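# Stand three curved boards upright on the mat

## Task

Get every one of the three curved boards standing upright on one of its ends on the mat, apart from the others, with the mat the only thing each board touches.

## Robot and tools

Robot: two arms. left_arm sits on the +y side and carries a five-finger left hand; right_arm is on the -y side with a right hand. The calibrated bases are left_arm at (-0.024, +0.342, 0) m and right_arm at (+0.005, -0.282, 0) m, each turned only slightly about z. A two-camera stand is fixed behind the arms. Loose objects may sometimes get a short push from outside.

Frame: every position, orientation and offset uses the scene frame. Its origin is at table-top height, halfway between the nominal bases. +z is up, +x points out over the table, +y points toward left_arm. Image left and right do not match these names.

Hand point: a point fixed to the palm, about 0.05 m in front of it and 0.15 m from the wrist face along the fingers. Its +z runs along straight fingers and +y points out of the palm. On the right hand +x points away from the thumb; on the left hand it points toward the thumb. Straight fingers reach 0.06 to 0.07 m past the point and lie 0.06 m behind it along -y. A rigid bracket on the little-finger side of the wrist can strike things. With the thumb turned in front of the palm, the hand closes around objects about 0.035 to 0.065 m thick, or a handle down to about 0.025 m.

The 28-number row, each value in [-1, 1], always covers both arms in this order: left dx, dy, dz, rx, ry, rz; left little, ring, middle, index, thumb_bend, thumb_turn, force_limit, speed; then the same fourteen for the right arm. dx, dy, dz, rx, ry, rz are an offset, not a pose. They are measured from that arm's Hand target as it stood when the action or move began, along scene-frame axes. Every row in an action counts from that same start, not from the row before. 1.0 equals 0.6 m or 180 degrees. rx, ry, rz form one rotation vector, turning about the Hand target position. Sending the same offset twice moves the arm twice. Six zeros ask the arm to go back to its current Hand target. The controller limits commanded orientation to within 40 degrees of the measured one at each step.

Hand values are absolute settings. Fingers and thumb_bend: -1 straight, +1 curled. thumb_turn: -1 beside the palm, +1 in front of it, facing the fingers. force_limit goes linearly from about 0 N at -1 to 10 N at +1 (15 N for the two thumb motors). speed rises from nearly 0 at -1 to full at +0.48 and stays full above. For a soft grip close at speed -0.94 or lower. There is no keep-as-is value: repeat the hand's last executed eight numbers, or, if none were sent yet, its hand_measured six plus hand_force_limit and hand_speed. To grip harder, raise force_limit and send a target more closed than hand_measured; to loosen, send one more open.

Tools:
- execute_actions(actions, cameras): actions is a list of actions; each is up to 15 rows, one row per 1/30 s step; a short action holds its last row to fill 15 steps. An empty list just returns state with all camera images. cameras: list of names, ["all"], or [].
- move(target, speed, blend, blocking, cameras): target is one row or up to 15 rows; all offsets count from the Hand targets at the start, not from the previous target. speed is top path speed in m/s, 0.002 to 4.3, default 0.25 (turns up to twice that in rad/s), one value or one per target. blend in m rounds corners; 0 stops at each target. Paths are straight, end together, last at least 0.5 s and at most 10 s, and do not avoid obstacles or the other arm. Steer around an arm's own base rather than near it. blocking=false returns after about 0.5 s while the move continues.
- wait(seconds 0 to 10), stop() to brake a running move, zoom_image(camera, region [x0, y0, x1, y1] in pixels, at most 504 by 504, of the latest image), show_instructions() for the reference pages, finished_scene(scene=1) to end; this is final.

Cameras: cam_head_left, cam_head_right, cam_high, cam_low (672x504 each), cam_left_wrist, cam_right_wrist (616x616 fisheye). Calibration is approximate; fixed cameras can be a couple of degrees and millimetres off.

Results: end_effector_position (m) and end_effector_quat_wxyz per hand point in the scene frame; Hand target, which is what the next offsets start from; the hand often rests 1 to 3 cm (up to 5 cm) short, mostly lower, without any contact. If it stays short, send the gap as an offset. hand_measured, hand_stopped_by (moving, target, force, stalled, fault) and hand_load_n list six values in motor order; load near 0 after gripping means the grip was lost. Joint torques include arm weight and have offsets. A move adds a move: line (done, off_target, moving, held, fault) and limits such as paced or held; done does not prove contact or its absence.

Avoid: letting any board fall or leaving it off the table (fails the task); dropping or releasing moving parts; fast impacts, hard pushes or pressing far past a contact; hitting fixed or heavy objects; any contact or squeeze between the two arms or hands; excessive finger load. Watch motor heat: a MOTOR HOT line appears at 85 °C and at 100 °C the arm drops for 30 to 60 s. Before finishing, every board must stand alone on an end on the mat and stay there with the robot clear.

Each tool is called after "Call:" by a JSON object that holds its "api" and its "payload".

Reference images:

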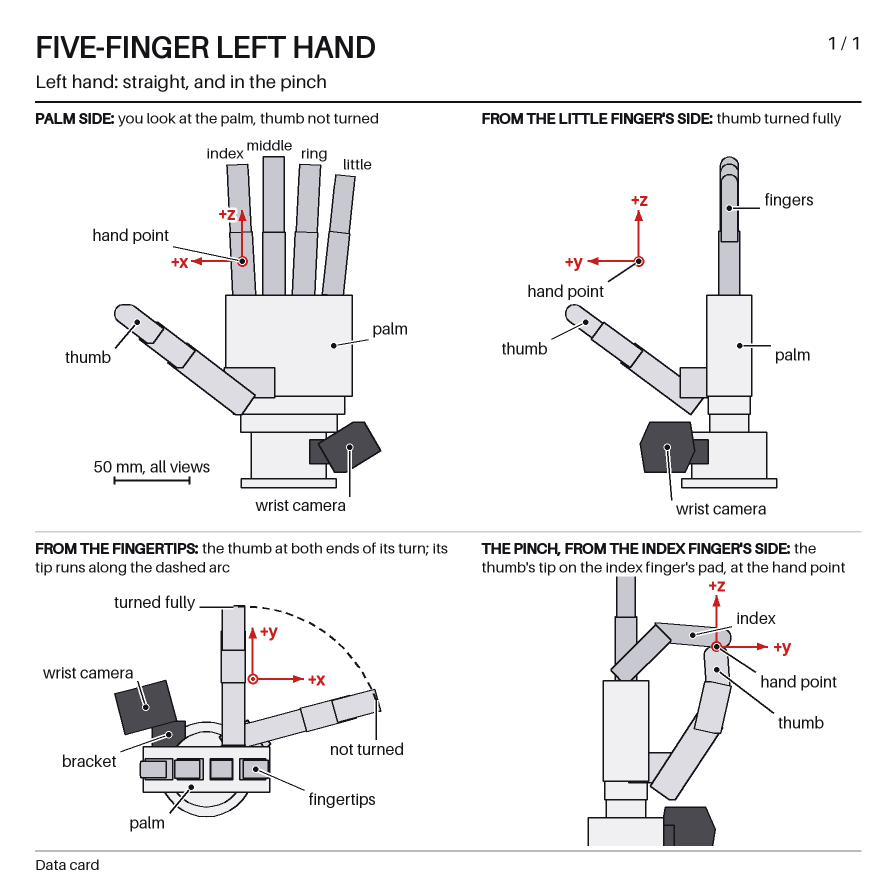

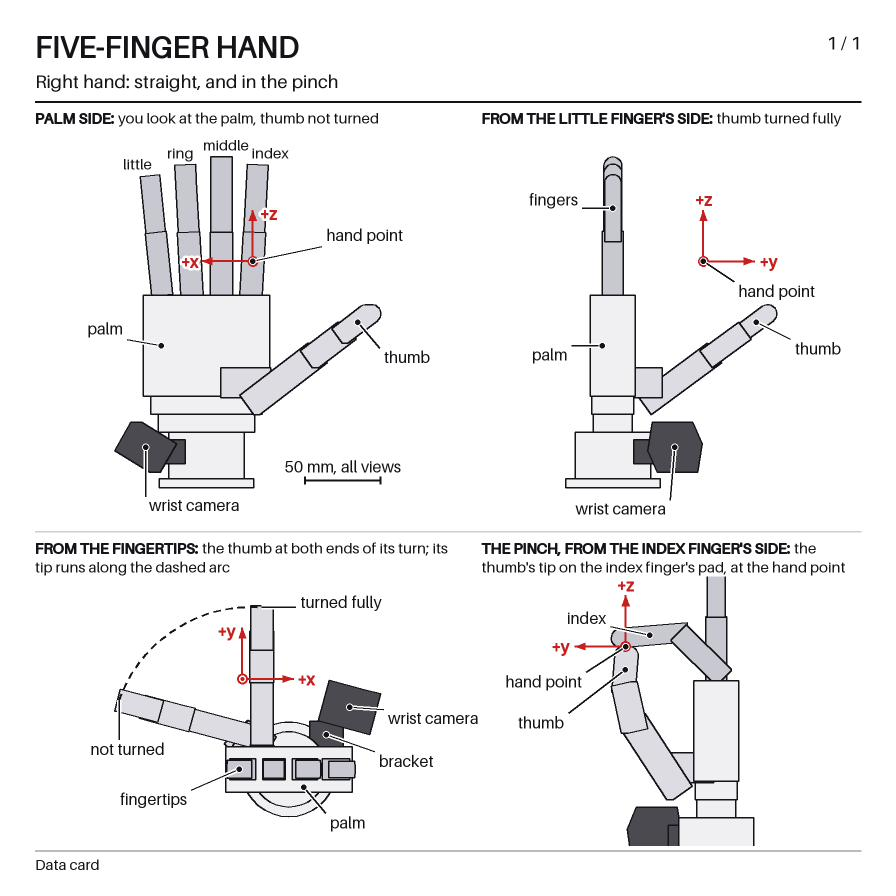

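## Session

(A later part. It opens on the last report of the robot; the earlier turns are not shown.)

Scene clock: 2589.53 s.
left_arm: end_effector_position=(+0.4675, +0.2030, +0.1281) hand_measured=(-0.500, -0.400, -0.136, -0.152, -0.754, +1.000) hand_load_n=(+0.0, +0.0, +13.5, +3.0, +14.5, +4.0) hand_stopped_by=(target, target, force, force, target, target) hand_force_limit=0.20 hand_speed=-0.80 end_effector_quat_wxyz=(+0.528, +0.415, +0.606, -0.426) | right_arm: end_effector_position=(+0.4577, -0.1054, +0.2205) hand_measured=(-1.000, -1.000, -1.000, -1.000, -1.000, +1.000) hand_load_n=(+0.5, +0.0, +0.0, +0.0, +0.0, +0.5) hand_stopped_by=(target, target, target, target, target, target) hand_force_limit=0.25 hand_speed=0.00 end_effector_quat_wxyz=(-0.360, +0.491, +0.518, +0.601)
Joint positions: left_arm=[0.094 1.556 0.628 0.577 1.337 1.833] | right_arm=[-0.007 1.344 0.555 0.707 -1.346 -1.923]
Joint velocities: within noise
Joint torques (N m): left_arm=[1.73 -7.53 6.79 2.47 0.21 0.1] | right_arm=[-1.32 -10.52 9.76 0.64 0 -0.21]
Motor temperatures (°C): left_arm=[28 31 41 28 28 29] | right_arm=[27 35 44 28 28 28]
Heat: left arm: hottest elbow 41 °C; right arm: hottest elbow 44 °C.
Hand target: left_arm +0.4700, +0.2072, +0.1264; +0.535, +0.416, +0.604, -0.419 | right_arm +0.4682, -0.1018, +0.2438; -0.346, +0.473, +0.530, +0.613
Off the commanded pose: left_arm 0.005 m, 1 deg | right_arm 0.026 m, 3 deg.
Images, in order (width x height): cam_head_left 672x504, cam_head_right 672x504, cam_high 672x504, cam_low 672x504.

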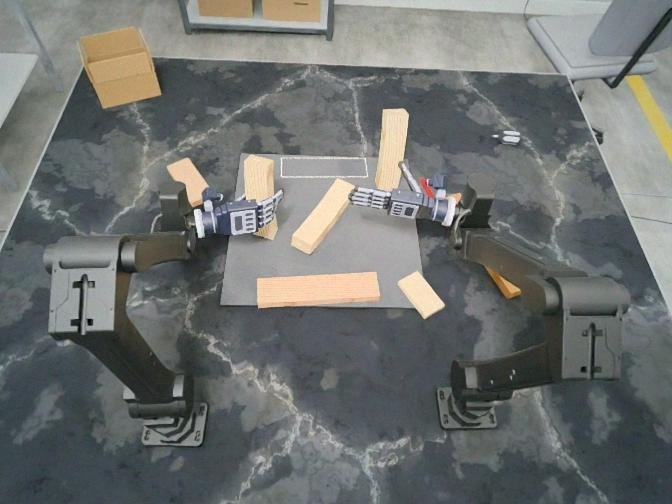

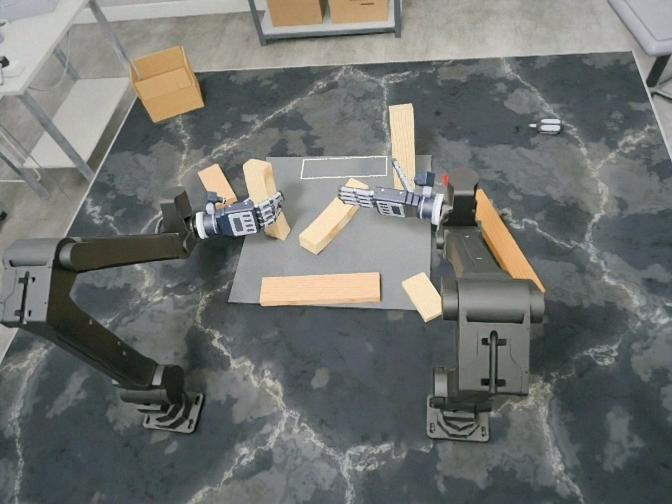

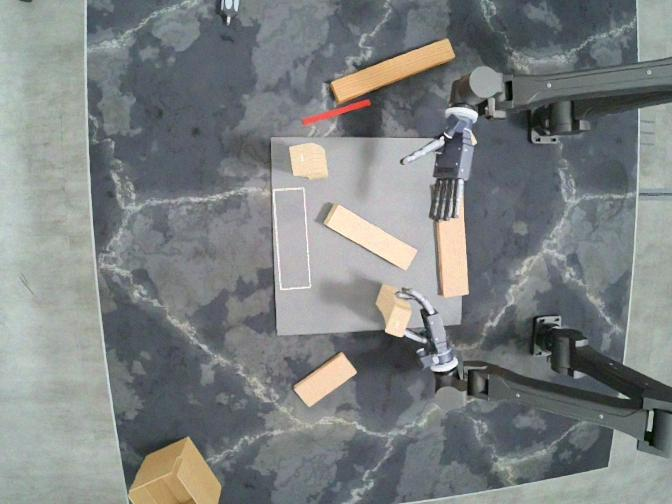

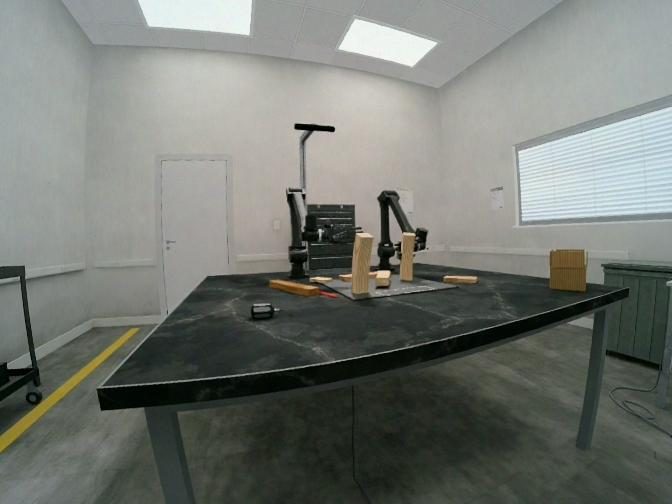

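Call:
{"api": "move", "payload": {"target": [[0,0,0,0,0,0,-0.5,-0.4,0.1,0.1,-0.75,1,0.2,-0.8,-0.0137,0.0363,0.04,0.1548,0.5846,-0.0204,-1,-1,-1,-1,-1,-1,0.25,0],[0,0,0,0,0,0,-0.5,-0.4,0.1,0.1,-0.75,1,0.2,-0.8,0.0363,0.1697,0.03,-0.2258,-0.8664,-0.002,-1,-1,-1,-1,-1,-1,0.25,0]], "speed": 0.3, "cameras": ["cam_high","cam_head_left","cam_head_right","cam_right_wrist","cam_left_wrist"]}}

Scene clock: 2638.13 s.
left_arm: end_effector_position=(+0.4677, +0.2030, +0.1282) hand_measured=(-0.500, -0.400, -0.136, -0.152, -0.754, +1.000) hand_load_n=(+0.0, +0.0, +13.5, +3.5, +14.5, +3.5) hand_stopped_by=(target, target, force, force, target, target) hand_force_limit=0.20 hand_speed=-0.80 end_effector_quat_wxyz=(+0.528, +0.414, +0.606, -0.426) | right_arm: end_effector_position=(+0.4861, -0.0042, +0.2606) hand_measured=(-1.000, -1.000, -1.000, -1.000, -1.000, -1.000) hand_load_n=(+0.0, +0.0, +0.0, +0.0, -0.5, +0.0) hand_stopped_by=(target, target, target, target, target, target) hand_force_limit=0.25 hand_speed=0.00 end_effector_quat_wxyz=(+0.566, -0.420, +0.573, +0.418)
Joint positions: left_arm=[0.094 1.557 0.628 0.582 1.337 1.829] | right_arm=[0.141 1.696 0.93 0.746 -1.115 1.556]
Joint torques (N m): left_arm=[1.79 -7.77 6.72 2.45 0.2 0.1] | right_arm=[-1.38 -14.45 7.84 1.94 0.07 0.12]
Heat: left arm: hottest elbow 40 °C; right arm: hottest elbow 45 °C.
Hand target: left_arm +0.4700, +0.2072, +0.1265; +0.535, +0.416, +0.604, -0.419 | right_arm +0.4900, +0.0000, +0.2620; +0.569, -0.420, +0.569, +0.420
Off the commanded pose: left_arm 0.005 m, 1 deg | right_arm 0.006 m, 1 deg.
move: done
camera_calibration:
cam_left_wrist: T_world_to_cam=[[-0.946337, -0.246109, -0.209468, 0.522074], [0.0289605, 0.580958, -0.813418, -0.021464], [0.321881, -0.775834, -0.542655, 0.189616], [0, 0, 0, 1]] pos_world=[0.433646, 0.288067, 0.194795]
cam_right_wrist: T_world_to_cam=[[-0.899181, 0.335068, -0.281431, 0.514773], [-0.413646, -0.441099, 0.796447, -0.0100254], [0.142725, 0.832563, 0.535228, -0.0922666], [0, 0, 0, 1]] pos_world=[0.471896, -0.100089, 0.202241]
Images, in order (width x height): cam_head_left 672x504, cam_head_right 672x504, cam_high 672x504, cam_left_wrist 616x616, cam_right_wrist 616x616.

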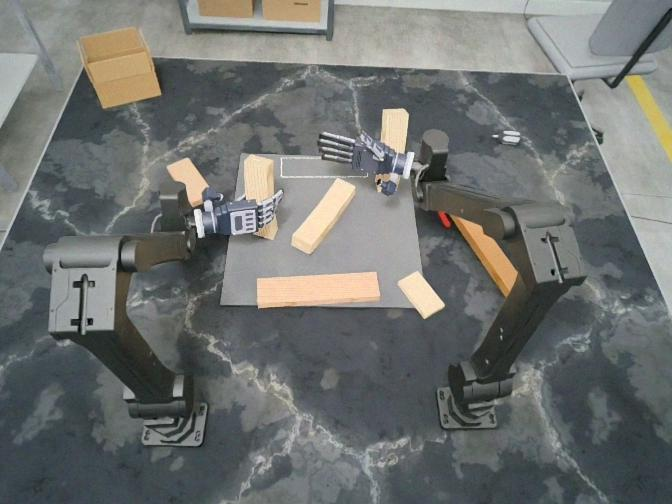

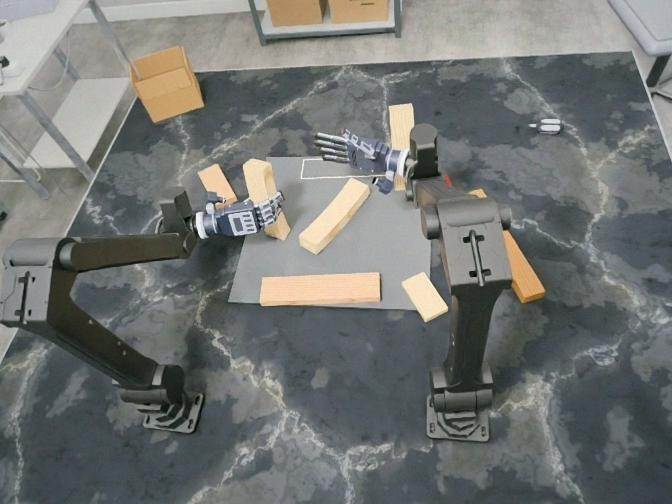

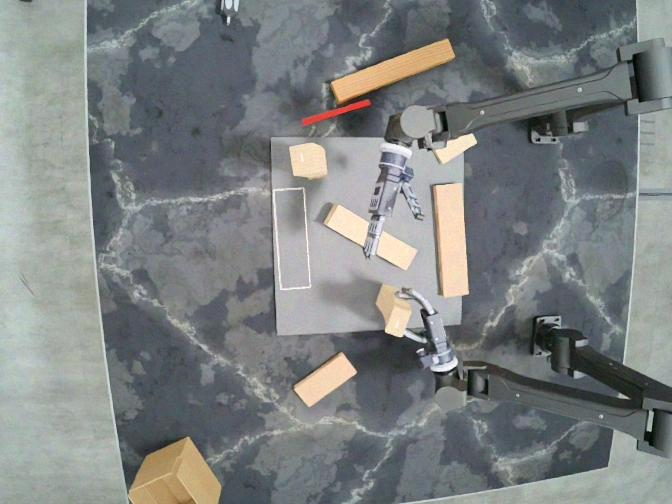

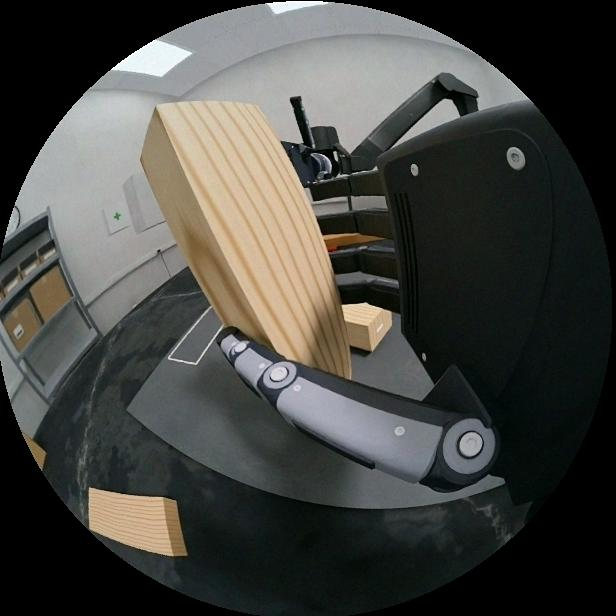

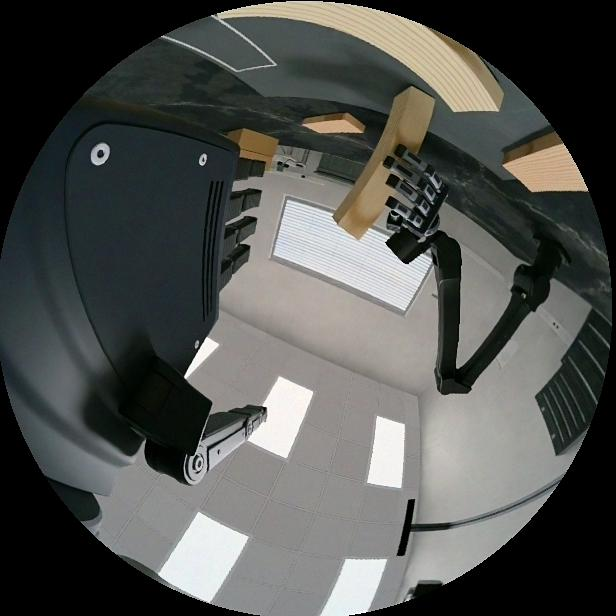

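Call:
{"api": "zoom_image", "payload": {"camera": "cam_right_wrist", "region": [320, 70, 460, 250]}}

Scaled by 2.800 from the camera's 616x616 image, which has a finer 880x880 frame.

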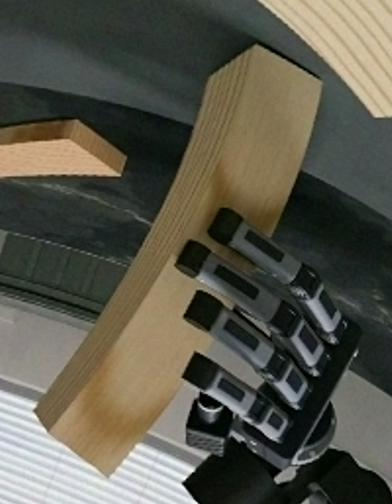

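Call:
{"api": "move", "payload": {"target": [0,0,0,0,0,0,-0.5,-0.4,0.1,0.1,-0.75,1,0.2,-0.8,-0.002,0.2,-0.0783,0,0,0,-1,-1,-1,-1,-1,-1,0.25,0], "speed": 0.1, "cameras": ["cam_high","cam_right_wrist","cam_left_wrist"]}}

Call:
{"api": "zoom_image", "payload": {"camera": "cam_right_wrist", "region": [200, 70, 460, 300]}}

Call:
{"api": "zoom_image", "payload": {"camera": "cam_high", "region": [330, 220, 450, 360]}}

Scene clock: 2670.33 s.
left_arm: end_effector_position=(+0.4677, +0.2030, +0.1282) hand_measured=(-0.500, -0.400, -0.136, -0.152, -0.754, +1.000) hand_load_n=(+0.0, +0.0, +13.5, +3.0, +14.5, +4.0) hand_stopped_by=(target, target, force, force, target, target) hand_force_limit=0.20 hand_speed=-0.80 end_effector_quat_wxyz=(+0.528, +0.414, +0.606, -0.426) | right_arm: end_effector_position=(+0.4784, +0.1140, +0.2031) hand_measured=(-1.000, -1.000, -1.000, -1.000, -1.000, -1.000) hand_load_n=(+0.0, +0.0, +0.0, +0.0, +0.0, -0.5) hand_stopped_by=(target, target, target, target, target, target) hand_force_limit=0.25 hand_speed=0.00 end_effector_quat_wxyz=(+0.555, -0.419, +0.582, +0.421)
Joint positions: left_arm=[0.094 1.557 0.628 0.582 1.337 1.829] | right_arm=[0.374 1.855 0.973 0.836 -0.886 1.559]
Joint torques (N m): left_arm=[1.79 -7.77 6.72 2.45 0.2 0.1] | right_arm=[-1.67 -16.32 9.32 2.11 0.05 0.12]
Heat: left arm: hottest elbow 39 °C; right arm: hottest elbow 44 °C.
Hand target: left_arm +0.4700, +0.2072, +0.1265; +0.535, +0.416, +0.604, -0.419 | right_arm +0.4887, +0.1201, +0.2149; +0.569, -0.420, +0.569, +0.421
Off the commanded pose: left_arm 0.005 m, 1 deg | right_arm 0.017 m, 2 deg.
move: off_target (right_arm)
camera_calibration:
cam_left_wrist: T_world_to_cam=[[-0.946337, -0.246109, -0.209468, 0.522074], [0.0289605, 0.580958, -0.813418, -0.021464], [0.321881, -0.775834, -0.542655, 0.189616], [0, 0, 0, 1]] pos_world=[0.433646, 0.288067, 0.194795]
cam_right_wrist: T_world_to_cam=[[-0.907492, 0.327666, -0.262856, 0.453051], [-0.391345, -0.432051, 0.812515, 0.0697498], [0.152667, 0.840219, 0.520313, -0.161414], [0, 0, 0, 1]] pos_world=[0.463079, 0.0173091, 0.1464]
Images, in order (width x height): cam_high 672x504, cam_left_wrist 616x616, cam_right_wrist 616x616.

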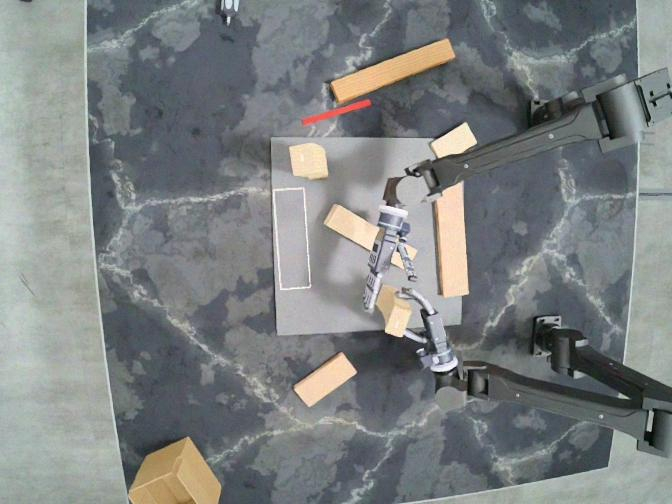

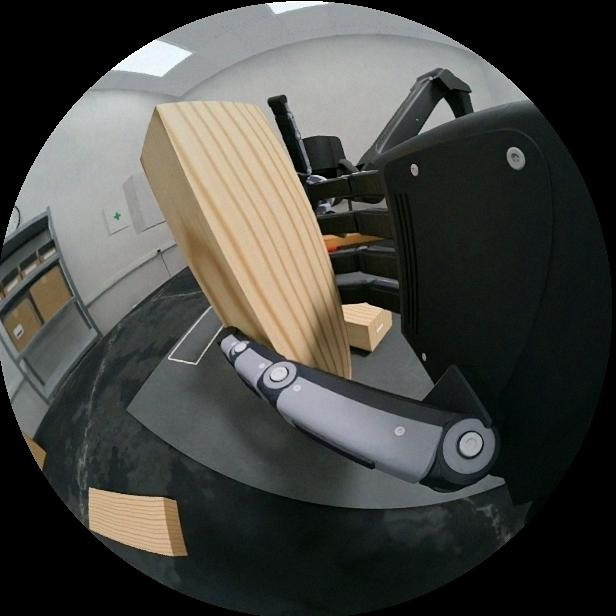

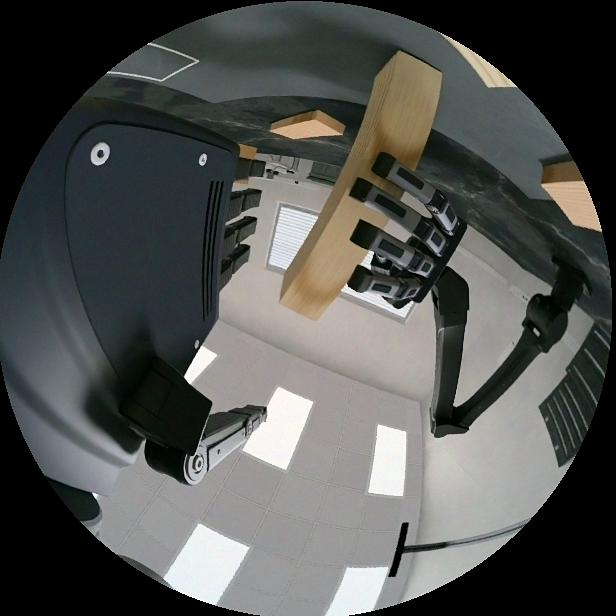

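Scaled by 1.938 from the camera's 616x616 image, which has a finer 880x880 frame.

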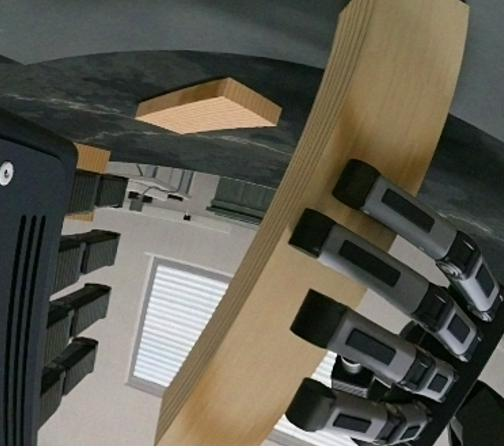

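Scaled by 3.600 from the camera's 672x504 image, which has a finer 960x720 frame.

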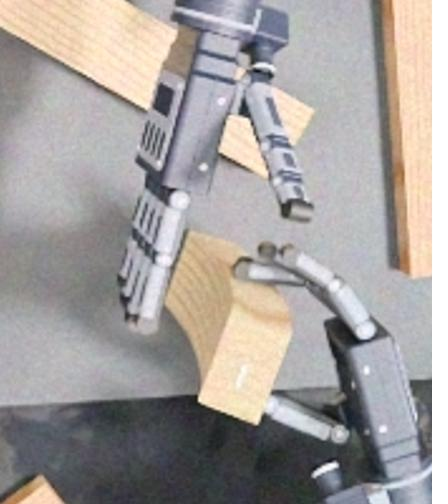

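Call:
{"api": "move", "payload": {"target": [0,0,0,0,0,0,-0.5,-0.4,0.1,0.1,-0.75,1,0.2,-0.8,-0.045,0.027,0,0,0,0,-1,-1,-1,-1,-1,-1,0.25,0], "speed": 0.05, "cameras": ["cam_high","cam_right_wrist","cam_left_wrist"]}}

Call:
{"api": "zoom_image", "payload": {"camera": "cam_high", "region": [340, 240, 440, 350]}}

Call:
{"api": "zoom_image", "payload": {"camera": "cam_left_wrist", "region": [220, 60, 400, 240]}}

Scene clock: 2687.10 s.
left_arm: end_effector_position=(+0.4677, +0.2030, +0.1282) hand_measured=(-0.500, -0.400, -0.136, -0.152, -0.754, +1.000) hand_load_n=(+0.0, +0.0, +13.5, +3.0, +14.5, +3.5) hand_stopped_by=(target, target, force, force, target, target) hand_force_limit=0.20 hand_speed=-0.80 end_effector_quat_wxyz=(+0.528, +0.414, +0.606, -0.426) | right_arm: end_effector_position=(+0.4655, +0.1347, +0.2013) hand_measured=(-1.000, -1.000, -1.000, -1.000, -1.000, -1.000) hand_load_n=(+0.0, +0.0, +0.0, +0.0, +0.0, +0.0) hand_stopped_by=(target, target, target, target, target, target) hand_force_limit=0.25 hand_speed=0.00 end_effector_quat_wxyz=(+0.559, -0.420, +0.579, +0.419)
Joint positions: left_arm=[0.094 1.557 0.628 0.582 1.337 1.829] | right_arm=[0.421 1.855 0.961 0.859 -0.836 1.559]
Joint torques (N m): left_arm=[1.67 -7.65 6.72 2.45 0.21 0.11] | right_arm=[-1.55 -19.31 5.94 2.07 0.04 0.12]
Heat: left arm: hottest elbow 39 °C; right arm: hottest elbow 45 °C.
Hand target: left_arm +0.4700, +0.2072, +0.1265; +0.535, +0.416, +0.604, -0.419 | right_arm +0.4618, +0.1362, +0.2149; +0.569, -0.420, +0.569, +0.420
Off the commanded pose: left_arm 0.005 m, 1 deg | right_arm 0.014 m, 2 deg.
move: off_target (right_arm)
camera_calibration:
cam_left_wrist: T_world_to_cam=[[-0.946337, -0.246109, -0.209468, 0.522074], [0.0289605, 0.580958, -0.813418, -0.021464], [0.321881, -0.775834, -0.542655, 0.189616], [0, 0, 0, 1]] pos_world=[0.433646, 0.288067, 0.194795]
cam_right_wrist: T_world_to_cam=[[-0.904014, 0.330309, -0.271394, 0.433855], [-0.400622, -0.433, 0.807474, 0.0806107], [0.149202, 0.838694, 0.523767, -0.174807], [0, 0, 0, 1]] pos_world=[0.450587, 0.038208, 0.144213]
Images, in order (width x height): cam_high 672x504, cam_left_wrist 616x616, cam_right_wrist 616x616.

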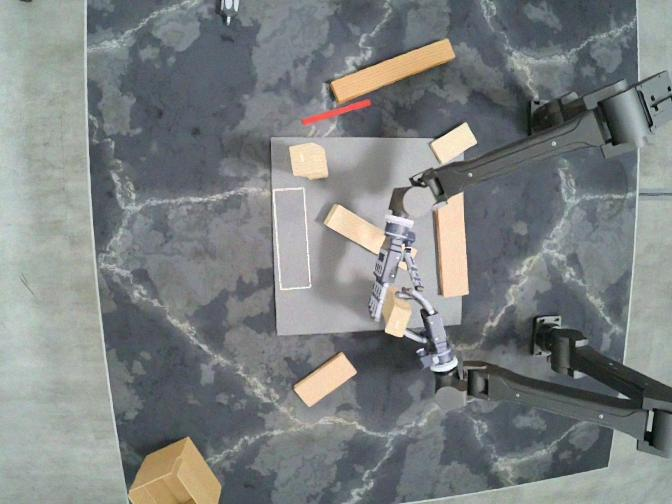

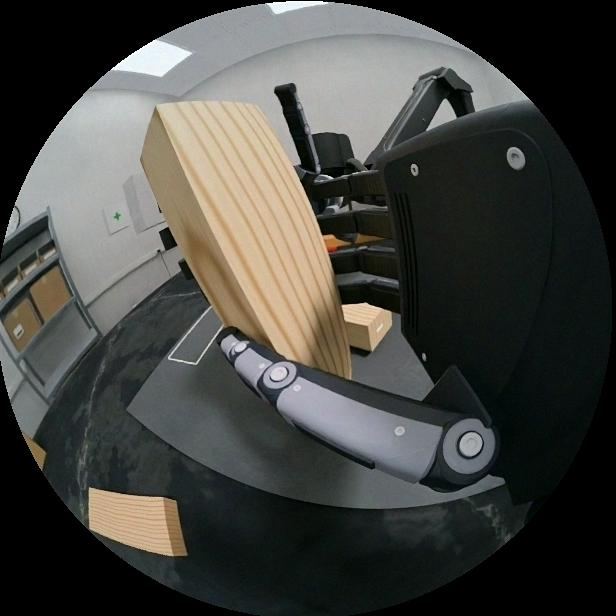

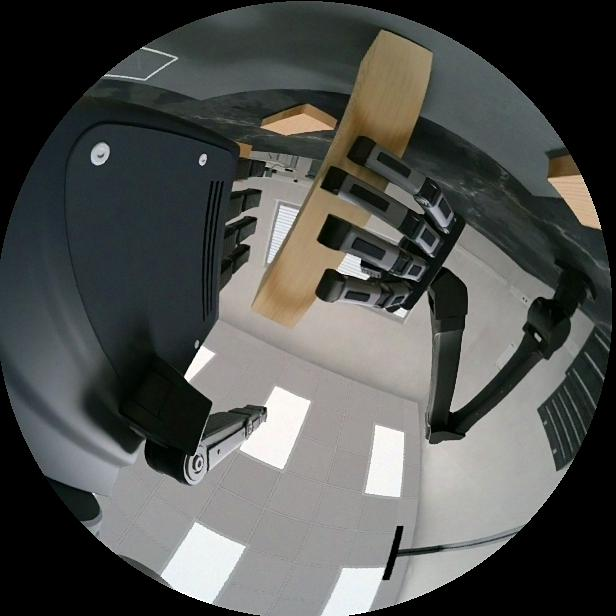

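Scaled by 4.582 from the camera's 672x504 image, which has a finer 960x720 frame.

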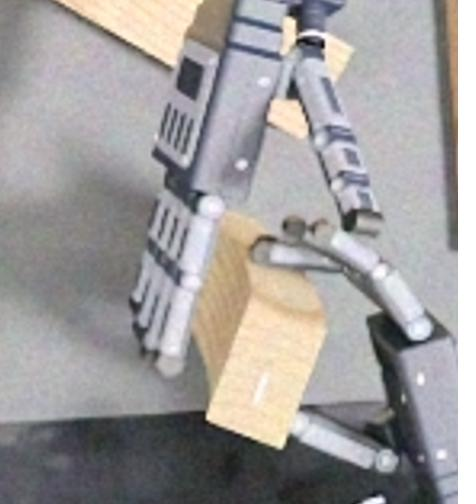

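Scaled by 2.800 from the camera's 616x616 image, which has a finer 880x880 frame.

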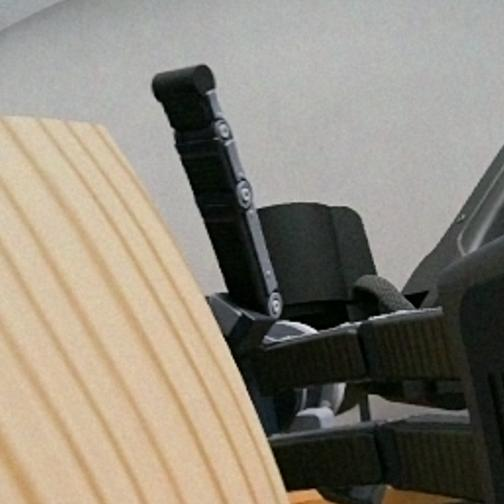

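Call:
{"api": "move", "payload": {"target": [0,0,0,0,0,0,-0.5,-0.4,0.1,0.1,-0.75,1,0.2,-0.8,-0.028,0.009,0,0,0,0,-1,-1,-1,-1,-1,-1,0.25,0], "speed": 0.04, "cameras": ["cam_high","cam_right_wrist"]}}

Call:
{"api": "zoom_image", "payload": {"camera": "cam_high", "region": [340, 240, 440, 350]}}

Scene clock: 2719.17 s.
left_arm: end_effector_position=(+0.4677, +0.2030, +0.1282) hand_measured=(-0.500, -0.400, -0.136, -0.152, -0.754, +1.000) hand_load_n=(+0.0, +0.0, +13.5, +3.0, +14.0, +4.0) hand_stopped_by=(target, target, force, force, target, target) hand_force_limit=0.20 hand_speed=-0.80 end_effector_quat_wxyz=(+0.528, +0.414, +0.606, -0.426) | right_arm: end_effector_position=(+0.4491, +0.1404, +0.2002) hand_measured=(-1.000, -1.000, -1.000, -1.000, -1.000, -1.000) hand_load_n=(+0.0, +0.0, +0.0, +0.0, +0.0, +0.0) hand_stopped_by=(target, target, target, target, target, target) hand_force_limit=0.25 hand_speed=0.00 end_effector_quat_wxyz=(+0.559, -0.420, +0.580, +0.418)
Joint positions: left_arm=[0.094 1.557 0.628 0.582 1.337 1.829] | right_arm=[0.446 1.835 0.922 0.875 -0.812 1.559]
Joint torques (N m): left_arm=[1.79 -7.59 6.75 2.48 0.19 0.1] | right_arm=[-1.49 -19.02 5.74 2.14 0.06 0.12]
Heat: left arm: hottest elbow 39 °C; right arm: hottest elbow 42 °C.
Hand target: left_arm +0.4700, +0.2072, +0.1265; +0.535, +0.416, +0.604, -0.419 | right_arm +0.4449, +0.1417, +0.2149; +0.568, -0.420, +0.569, +0.421
Off the commanded pose: left_arm 0.005 m, 1 deg | right_arm 0.015 m, 2 deg.
move: off_target (right_arm)
camera_calibration:
cam_right_wrist: T_world_to_cam=[[-0.904291, 0.329898, -0.27097, 0.416921], [-0.399813, -0.431873, 0.808477, 0.0766095], [0.14969, 0.839436, 0.522437, -0.176622], [0, 0, 0, 1]] pos_world=[0.434086, 0.0438073, 0.14331]
Images, in order (width x height): cam_high 672x504, cam_right_wrist 616x616.

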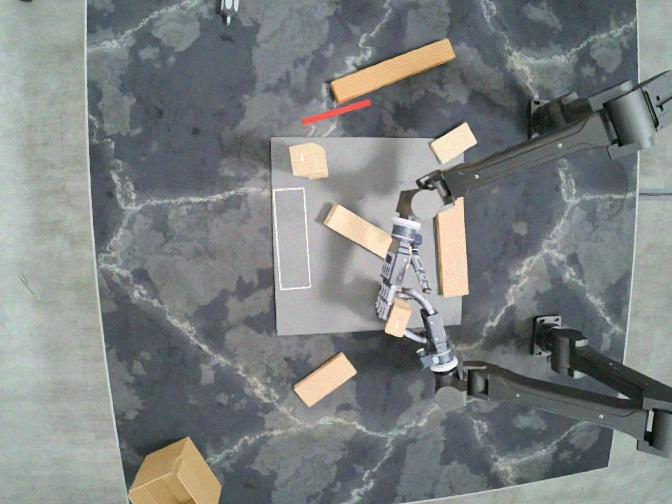

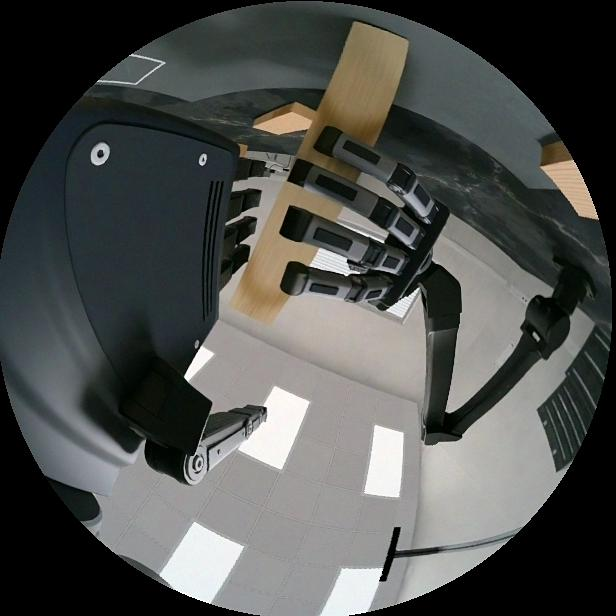

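Scaled by 4.582 from the camera's 672x504 image, which has a finer 960x720 frame.

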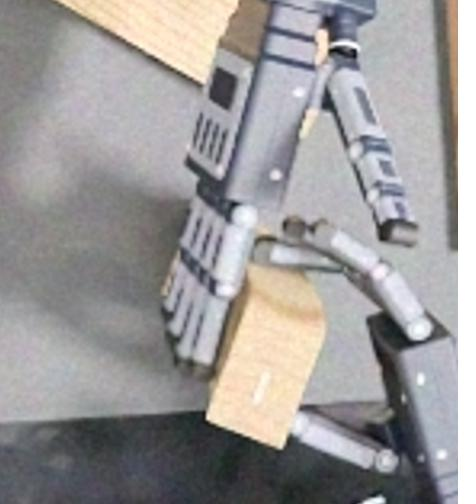

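Call:
{"api": "execute_actions", "payload": {"actions": [[[0,0,0,0,0,0,-0.7,-0.7,-1,-1,-1,1,0.2,0.5,0,0,0,0,0,0,-1,-1,-1,-1,-1,-1,0.25,0]]], "cameras": ["cam_right_wrist","cam_left_wrist","cam_high"]}}

Call:
{"api": "zoom_image", "payload": {"camera": "cam_high", "region": [340, 240, 440, 350]}}

Scene clock: 2728.27 s.
left_arm: end_effector_position=(+0.4688, +0.2034, +0.1301) hand_measured=(-0.700, -0.700, -1.000, -1.000, -1.000, +1.000) hand_load_n=(+0.0, +0.0, +0.0, +0.0, +0.0, +0.0) hand_stopped_by=(target, target, target, target, target, target) hand_force_limit=0.20 hand_speed=0.50 end_effector_quat_wxyz=(+0.532, +0.417, +0.604, -0.423) | right_arm: end_effector_position=(+0.4497, +0.1404, +0.2001) hand_measured=(-1.000, -1.000, -1.000, -1.000, -1.000, -1.000) hand_load_n=(+0.0, +0.0, +0.0, +0.0, +0.0, +0.0) hand_stopped_by=(target, target, target, target, target, target) hand_force_limit=0.25 hand_speed=0.00 end_effector_quat_wxyz=(+0.559, -0.419, +0.581, +0.418)
Joint positions: left_arm=[0.094 1.557 0.628 0.593 1.336 1.829] | right_arm=[0.446 1.835 0.922 0.875 -0.809 1.56]
Joint torques (N m): left_arm=[1.73 -7.59 6.71 2.17 0.23 0.07] | right_arm=[-1.49 -19.02 5.79 2.17 -0.05 0.11]
Heat: left arm: hottest elbow 39 °C; right arm: hottest elbow 42 °C.
Hand target: left_arm +0.4700, +0.2072, +0.1266; +0.535, +0.416, +0.604, -0.419 | right_arm +0.4448, +0.1417, +0.2148; +0.568, -0.420, +0.569, +0.421
Off the commanded pose: left_arm 0.005 m, 1 deg | right_arm 0.016 m, 2 deg.
Step readings (end_effector_position of left_arm | right_arm):
0: (+0.4677, +0.2030, +0.1282) | (+0.4490, +0.1404, +0.2000)
1: (+0.4677, +0.2030, +0.1282) | (+0.4490, +0.1404, +0.2000)
2: (+0.4677, +0.2030, +0.1282) | (+0.4490, +0.1404, +0.2000)
4: (+0.4682, +0.2032, +0.1287) | (+0.4493, +0.1404, +0.2000)
8: (+0.4686, +0.2034, +0.1296) | (+0.4497, +0.1404, +0.2001)
15: (+0.4688, +0.2034, +0.1300) | (+0.4497, +0.1404, +0.2001)
camera_calibration:
cam_left_wrist: T_world_to_cam=[[-0.943543, -0.247166, -0.220534, 0.523916], [0.03739, 0.582041, -0.812299, -0.0244705], [0.329133, -0.774685, -0.539939, 0.186567], [0, 0, 0, 1]] pos_world=[0.433847, 0.288268, 0.196399]
cam_right_wrist: T_world_to_cam=[[-0.903553, 0.332663, -0.270049, 0.416478], [-0.400304, -0.430626, 0.808899, 0.0769499], [0.152801, 0.838985, 0.52226, -0.177851], [0, 0, 0, 1]] pos_world=[0.434289, 0.0438043, 0.143109]
Images, in order (width x height): cam_high 672x504, cam_left_wrist 616x616, cam_right_wrist 616x616.

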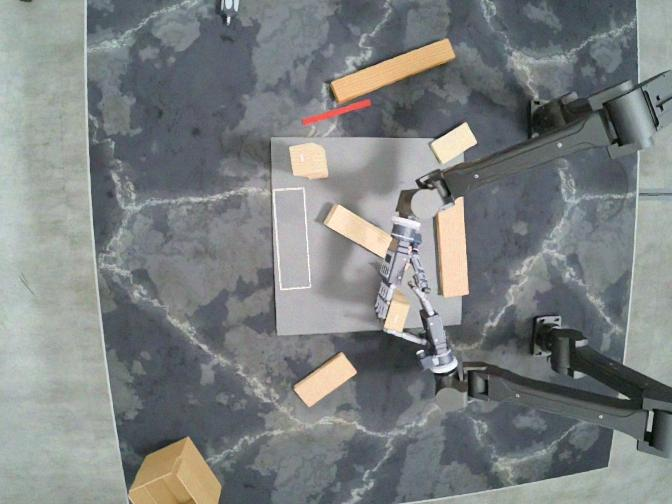

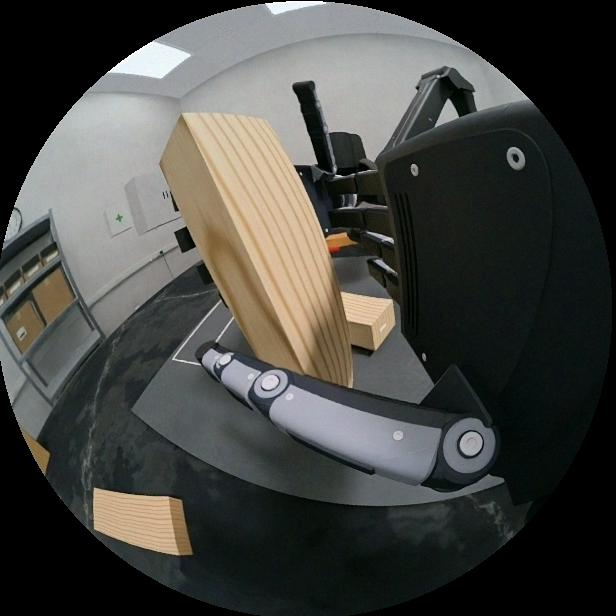

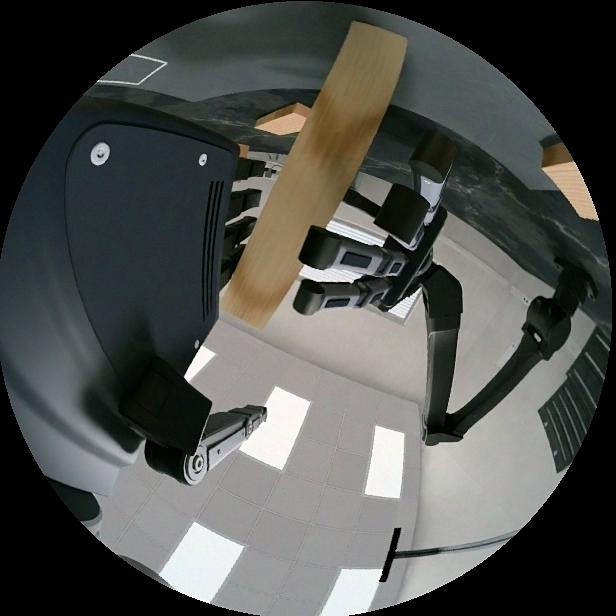

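Scaled by 4.582 from the camera's 672x504 image, which has a finer 960x720 frame.

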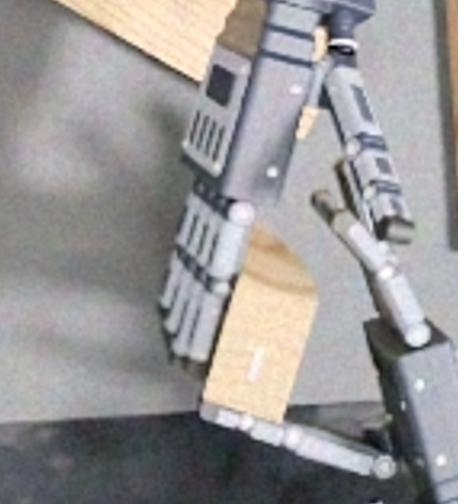

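Call:
{"api": "zoom_image", "payload": {"camera": "cam_right_wrist", "region": [200, 0, 440, 340]}}

Scaled by 1.482 from the camera's 616x616 image, which has a finer 880x880 frame.

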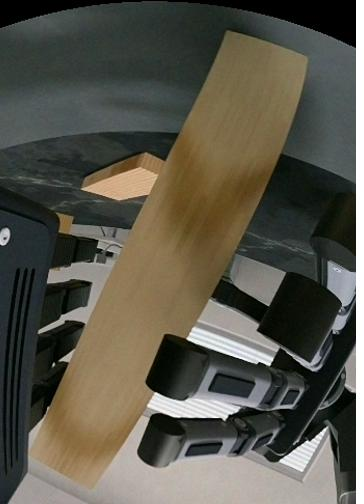

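Call:
{"api": "move", "payload": {"target": [-0.035,0.06,0,0,0,0,-0.7,-0.7,-1,-1,-1,1,0.2,0.5,0,0,0,0,0,0,-1,-1,-1,-1,-1,-1,0.25,0], "speed": 0.05, "cameras": ["cam_left_wrist","cam_high"]}}

Call:
{"api": "zoom_image", "payload": {"camera": "cam_high", "region": [340, 240, 440, 350]}}

Scene clock: 2748.90 s.
left_arm: end_effector_position=(+0.4477, +0.2381, +0.1221) hand_measured=(-0.700, -0.700, -1.000, -1.000, -1.000, +1.000) hand_load_n=(+0.0, +0.0, +0.0, +0.0, +0.0, +0.5) hand_stopped_by=(target, target, target, target, target, target) hand_force_limit=0.20 hand_speed=0.50 end_effector_quat_wxyz=(+0.531, +0.414, +0.605, -0.424) | right_arm: end_effector_position=(+0.4497, +0.1404, +0.2001) hand_measured=(-1.000, -1.000, -1.000, -1.000, -1.000, -1.000) hand_load_n=(+0.0, +0.0, +0.0, +0.0, +0.0, +0.0) hand_stopped_by=(target, target, target, target, target, target) hand_force_limit=0.25 hand_speed=0.00 end_effector_quat_wxyz=(+0.559, -0.419, +0.581, +0.418)
Joint positions: left_arm=[0.193 1.517 0.604 0.372 1.424 2.033] | right_arm=[0.446 1.835 0.922 0.875 -0.809 1.56]
Joint torques (N m): left_arm=[2.08 -8.53 7.23 0.8 0.58 0.14] | right_arm=[-1.55 -19.02 5.81 2.18 -0.05 0.11]
Heat: left arm: hottest elbow 39 °C; right arm: hottest elbow 42 °C.
Hand target: left_arm +0.4489, +0.2432, +0.1265; +0.535, +0.416, +0.604, -0.419 | right_arm +0.4448, +0.1417, +0.2148; +0.568, -0.420, +0.569, +0.421
Off the commanded pose: left_arm 0.007 m, 1 deg | right_arm 0.016 m, 2 deg.
move: off_target (right_arm)
camera_calibration:
cam_left_wrist: T_world_to_cam=[[-0.943888, -0.250646, -0.215062, 0.511083], [0.0315085, 0.579868, -0.814101, -0.0471075], [0.328759, -0.775197, -0.539433, 0.216399], [0, 0, 0, 1]] pos_world=[0.412746, 0.323169, 0.188297]
Images, in order (width x height): cam_high 672x504, cam_left_wrist 616x616.

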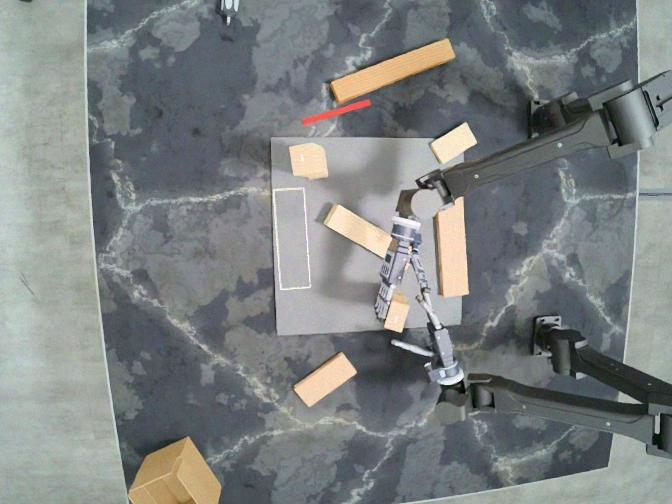

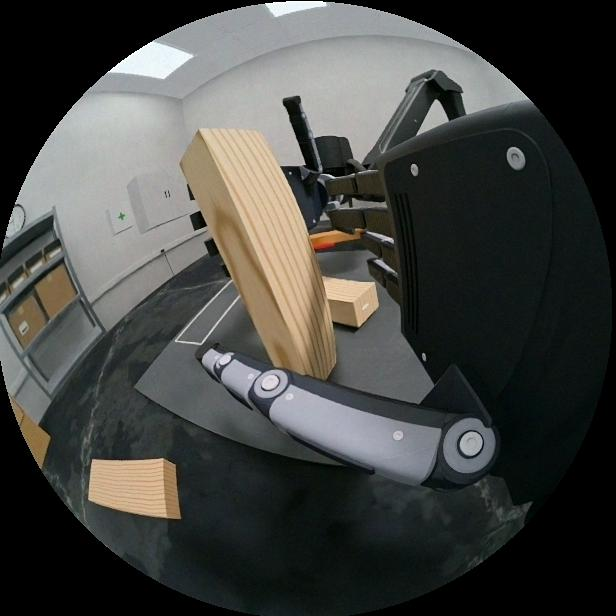

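Scaled by 4.582 from the camera's 672x504 image, which has a finer 960x720 frame.

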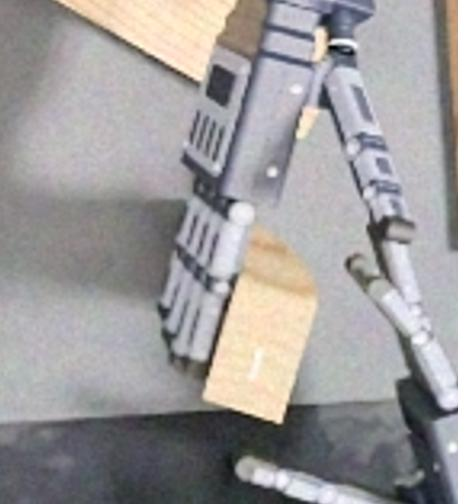

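Call:
{"api": "move", "payload": {"target": [-0.065,0.195,0.035,0,0,0,-1,-1,-1,-1,-1,1,0.2,0.5,0,0,0,0,0,0,-1,-1,-1,-1,-1,-1,0.25,0], "speed": 0.12, "cameras": ["cam_left_wrist","cam_high"]}}

Call:
{"api": "zoom_image", "payload": {"camera": "cam_left_wrist", "region": [150, 90, 400, 340]}}

Scene clock: 2754.40 s.
left_arm: end_effector_position=(+0.4148, +0.3568, +0.1484) hand_measured=(-1.000, -1.000, -1.000, -1.000, -1.000, +1.000) hand_load_n=(+0.0, +0.0, +0.0, +0.0, +0.0, +0.0) hand_stopped_by=(target, target, target, target, target, target) hand_force_limit=0.20 hand_speed=0.50 end_effector_quat_wxyz=(+0.598, +0.349, +0.616, -0.375) | right_arm: end_effector_position=(+0.4497, +0.1404, +0.2001) hand_measured=(-1.000, -1.000, -1.000, -1.000, -1.000, -1.000) hand_load_n=(+0.0, +0.0, +0.0, +0.5, +0.0, -0.5) hand_stopped_by=(target, target, target, target, target, target) hand_force_limit=0.25 hand_speed=0.00 end_effector_quat_wxyz=(+0.559, -0.419, +0.581, +0.418)
Joint positions: left_arm=[0.514 1.407 0.533 0.306 1.567 2.094] | right_arm=[0.446 1.835 0.922 0.875 -0.809 1.56]
Joint torques (N m): left_arm=[1.96 -7.12 6.34 0.92 0.6 0] | right_arm=[-1.49 -19.02 5.79 2.17 -0.05 0.11]
Heat: left arm: hottest elbow 39 °C; right arm: hottest elbow 42 °C.
Hand target: left_arm +0.4100, +0.3602, +0.1475; +0.535, +0.416, +0.604, -0.419 | right_arm +0.4448, +0.1417, +0.2148; +0.568, -0.420, +0.569, +0.421
Off the commanded pose: left_arm 0.006 m, 12 deg | right_arm 0.016 m, 2 deg.
joint sent to its limit (left arm) — joint 5 (wrist yaw), upper limit. The joint targets are off in orientation, not in position.
move: off_target (left_arm, right_arm)
camera_calibration:
cam_left_wrist: T_world_to_cam=[[-0.862731, -0.442061, -0.245516, 0.554597], [-0.0321904, 0.53256, -0.84578, -0.0453828], [0.504638, -0.721777, -0.473686, 0.231641], [0, 0, 0, 1]] pos_world=[0.360112, 0.436528, 0.207504]
Images, in order (width x height): cam_high 672x504, cam_left_wrist 616x616.

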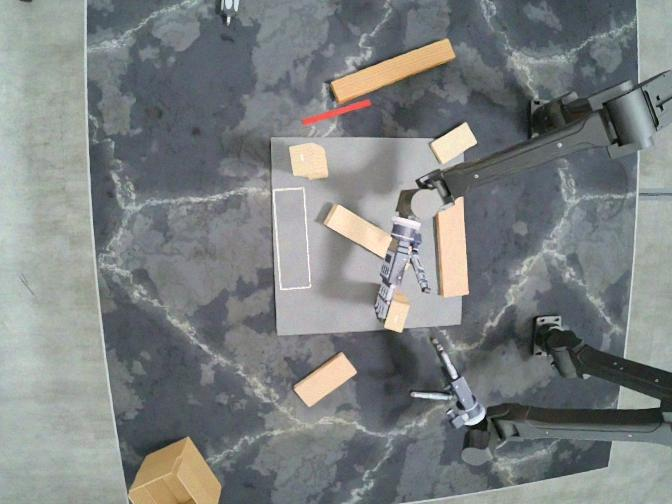

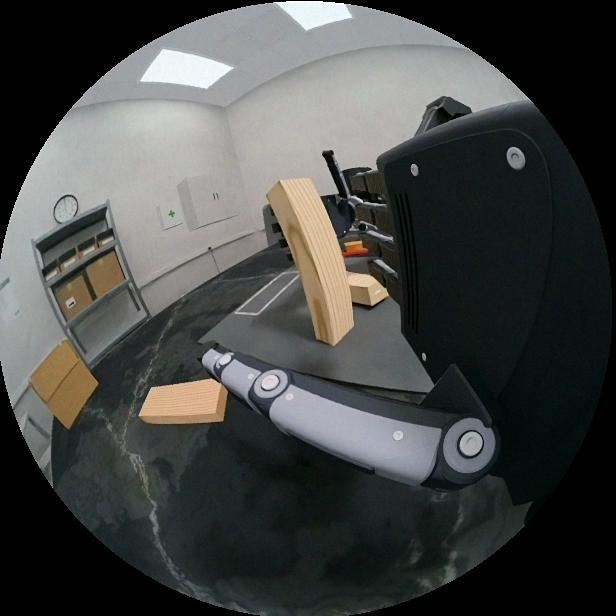

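Scaled by 2.016 from the camera's 616x616 image, which has a finer 880x880 frame.

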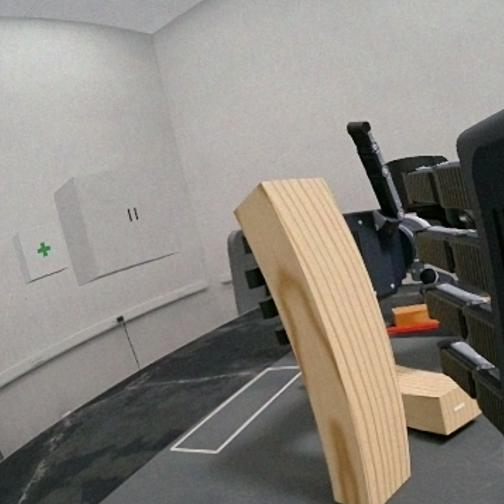

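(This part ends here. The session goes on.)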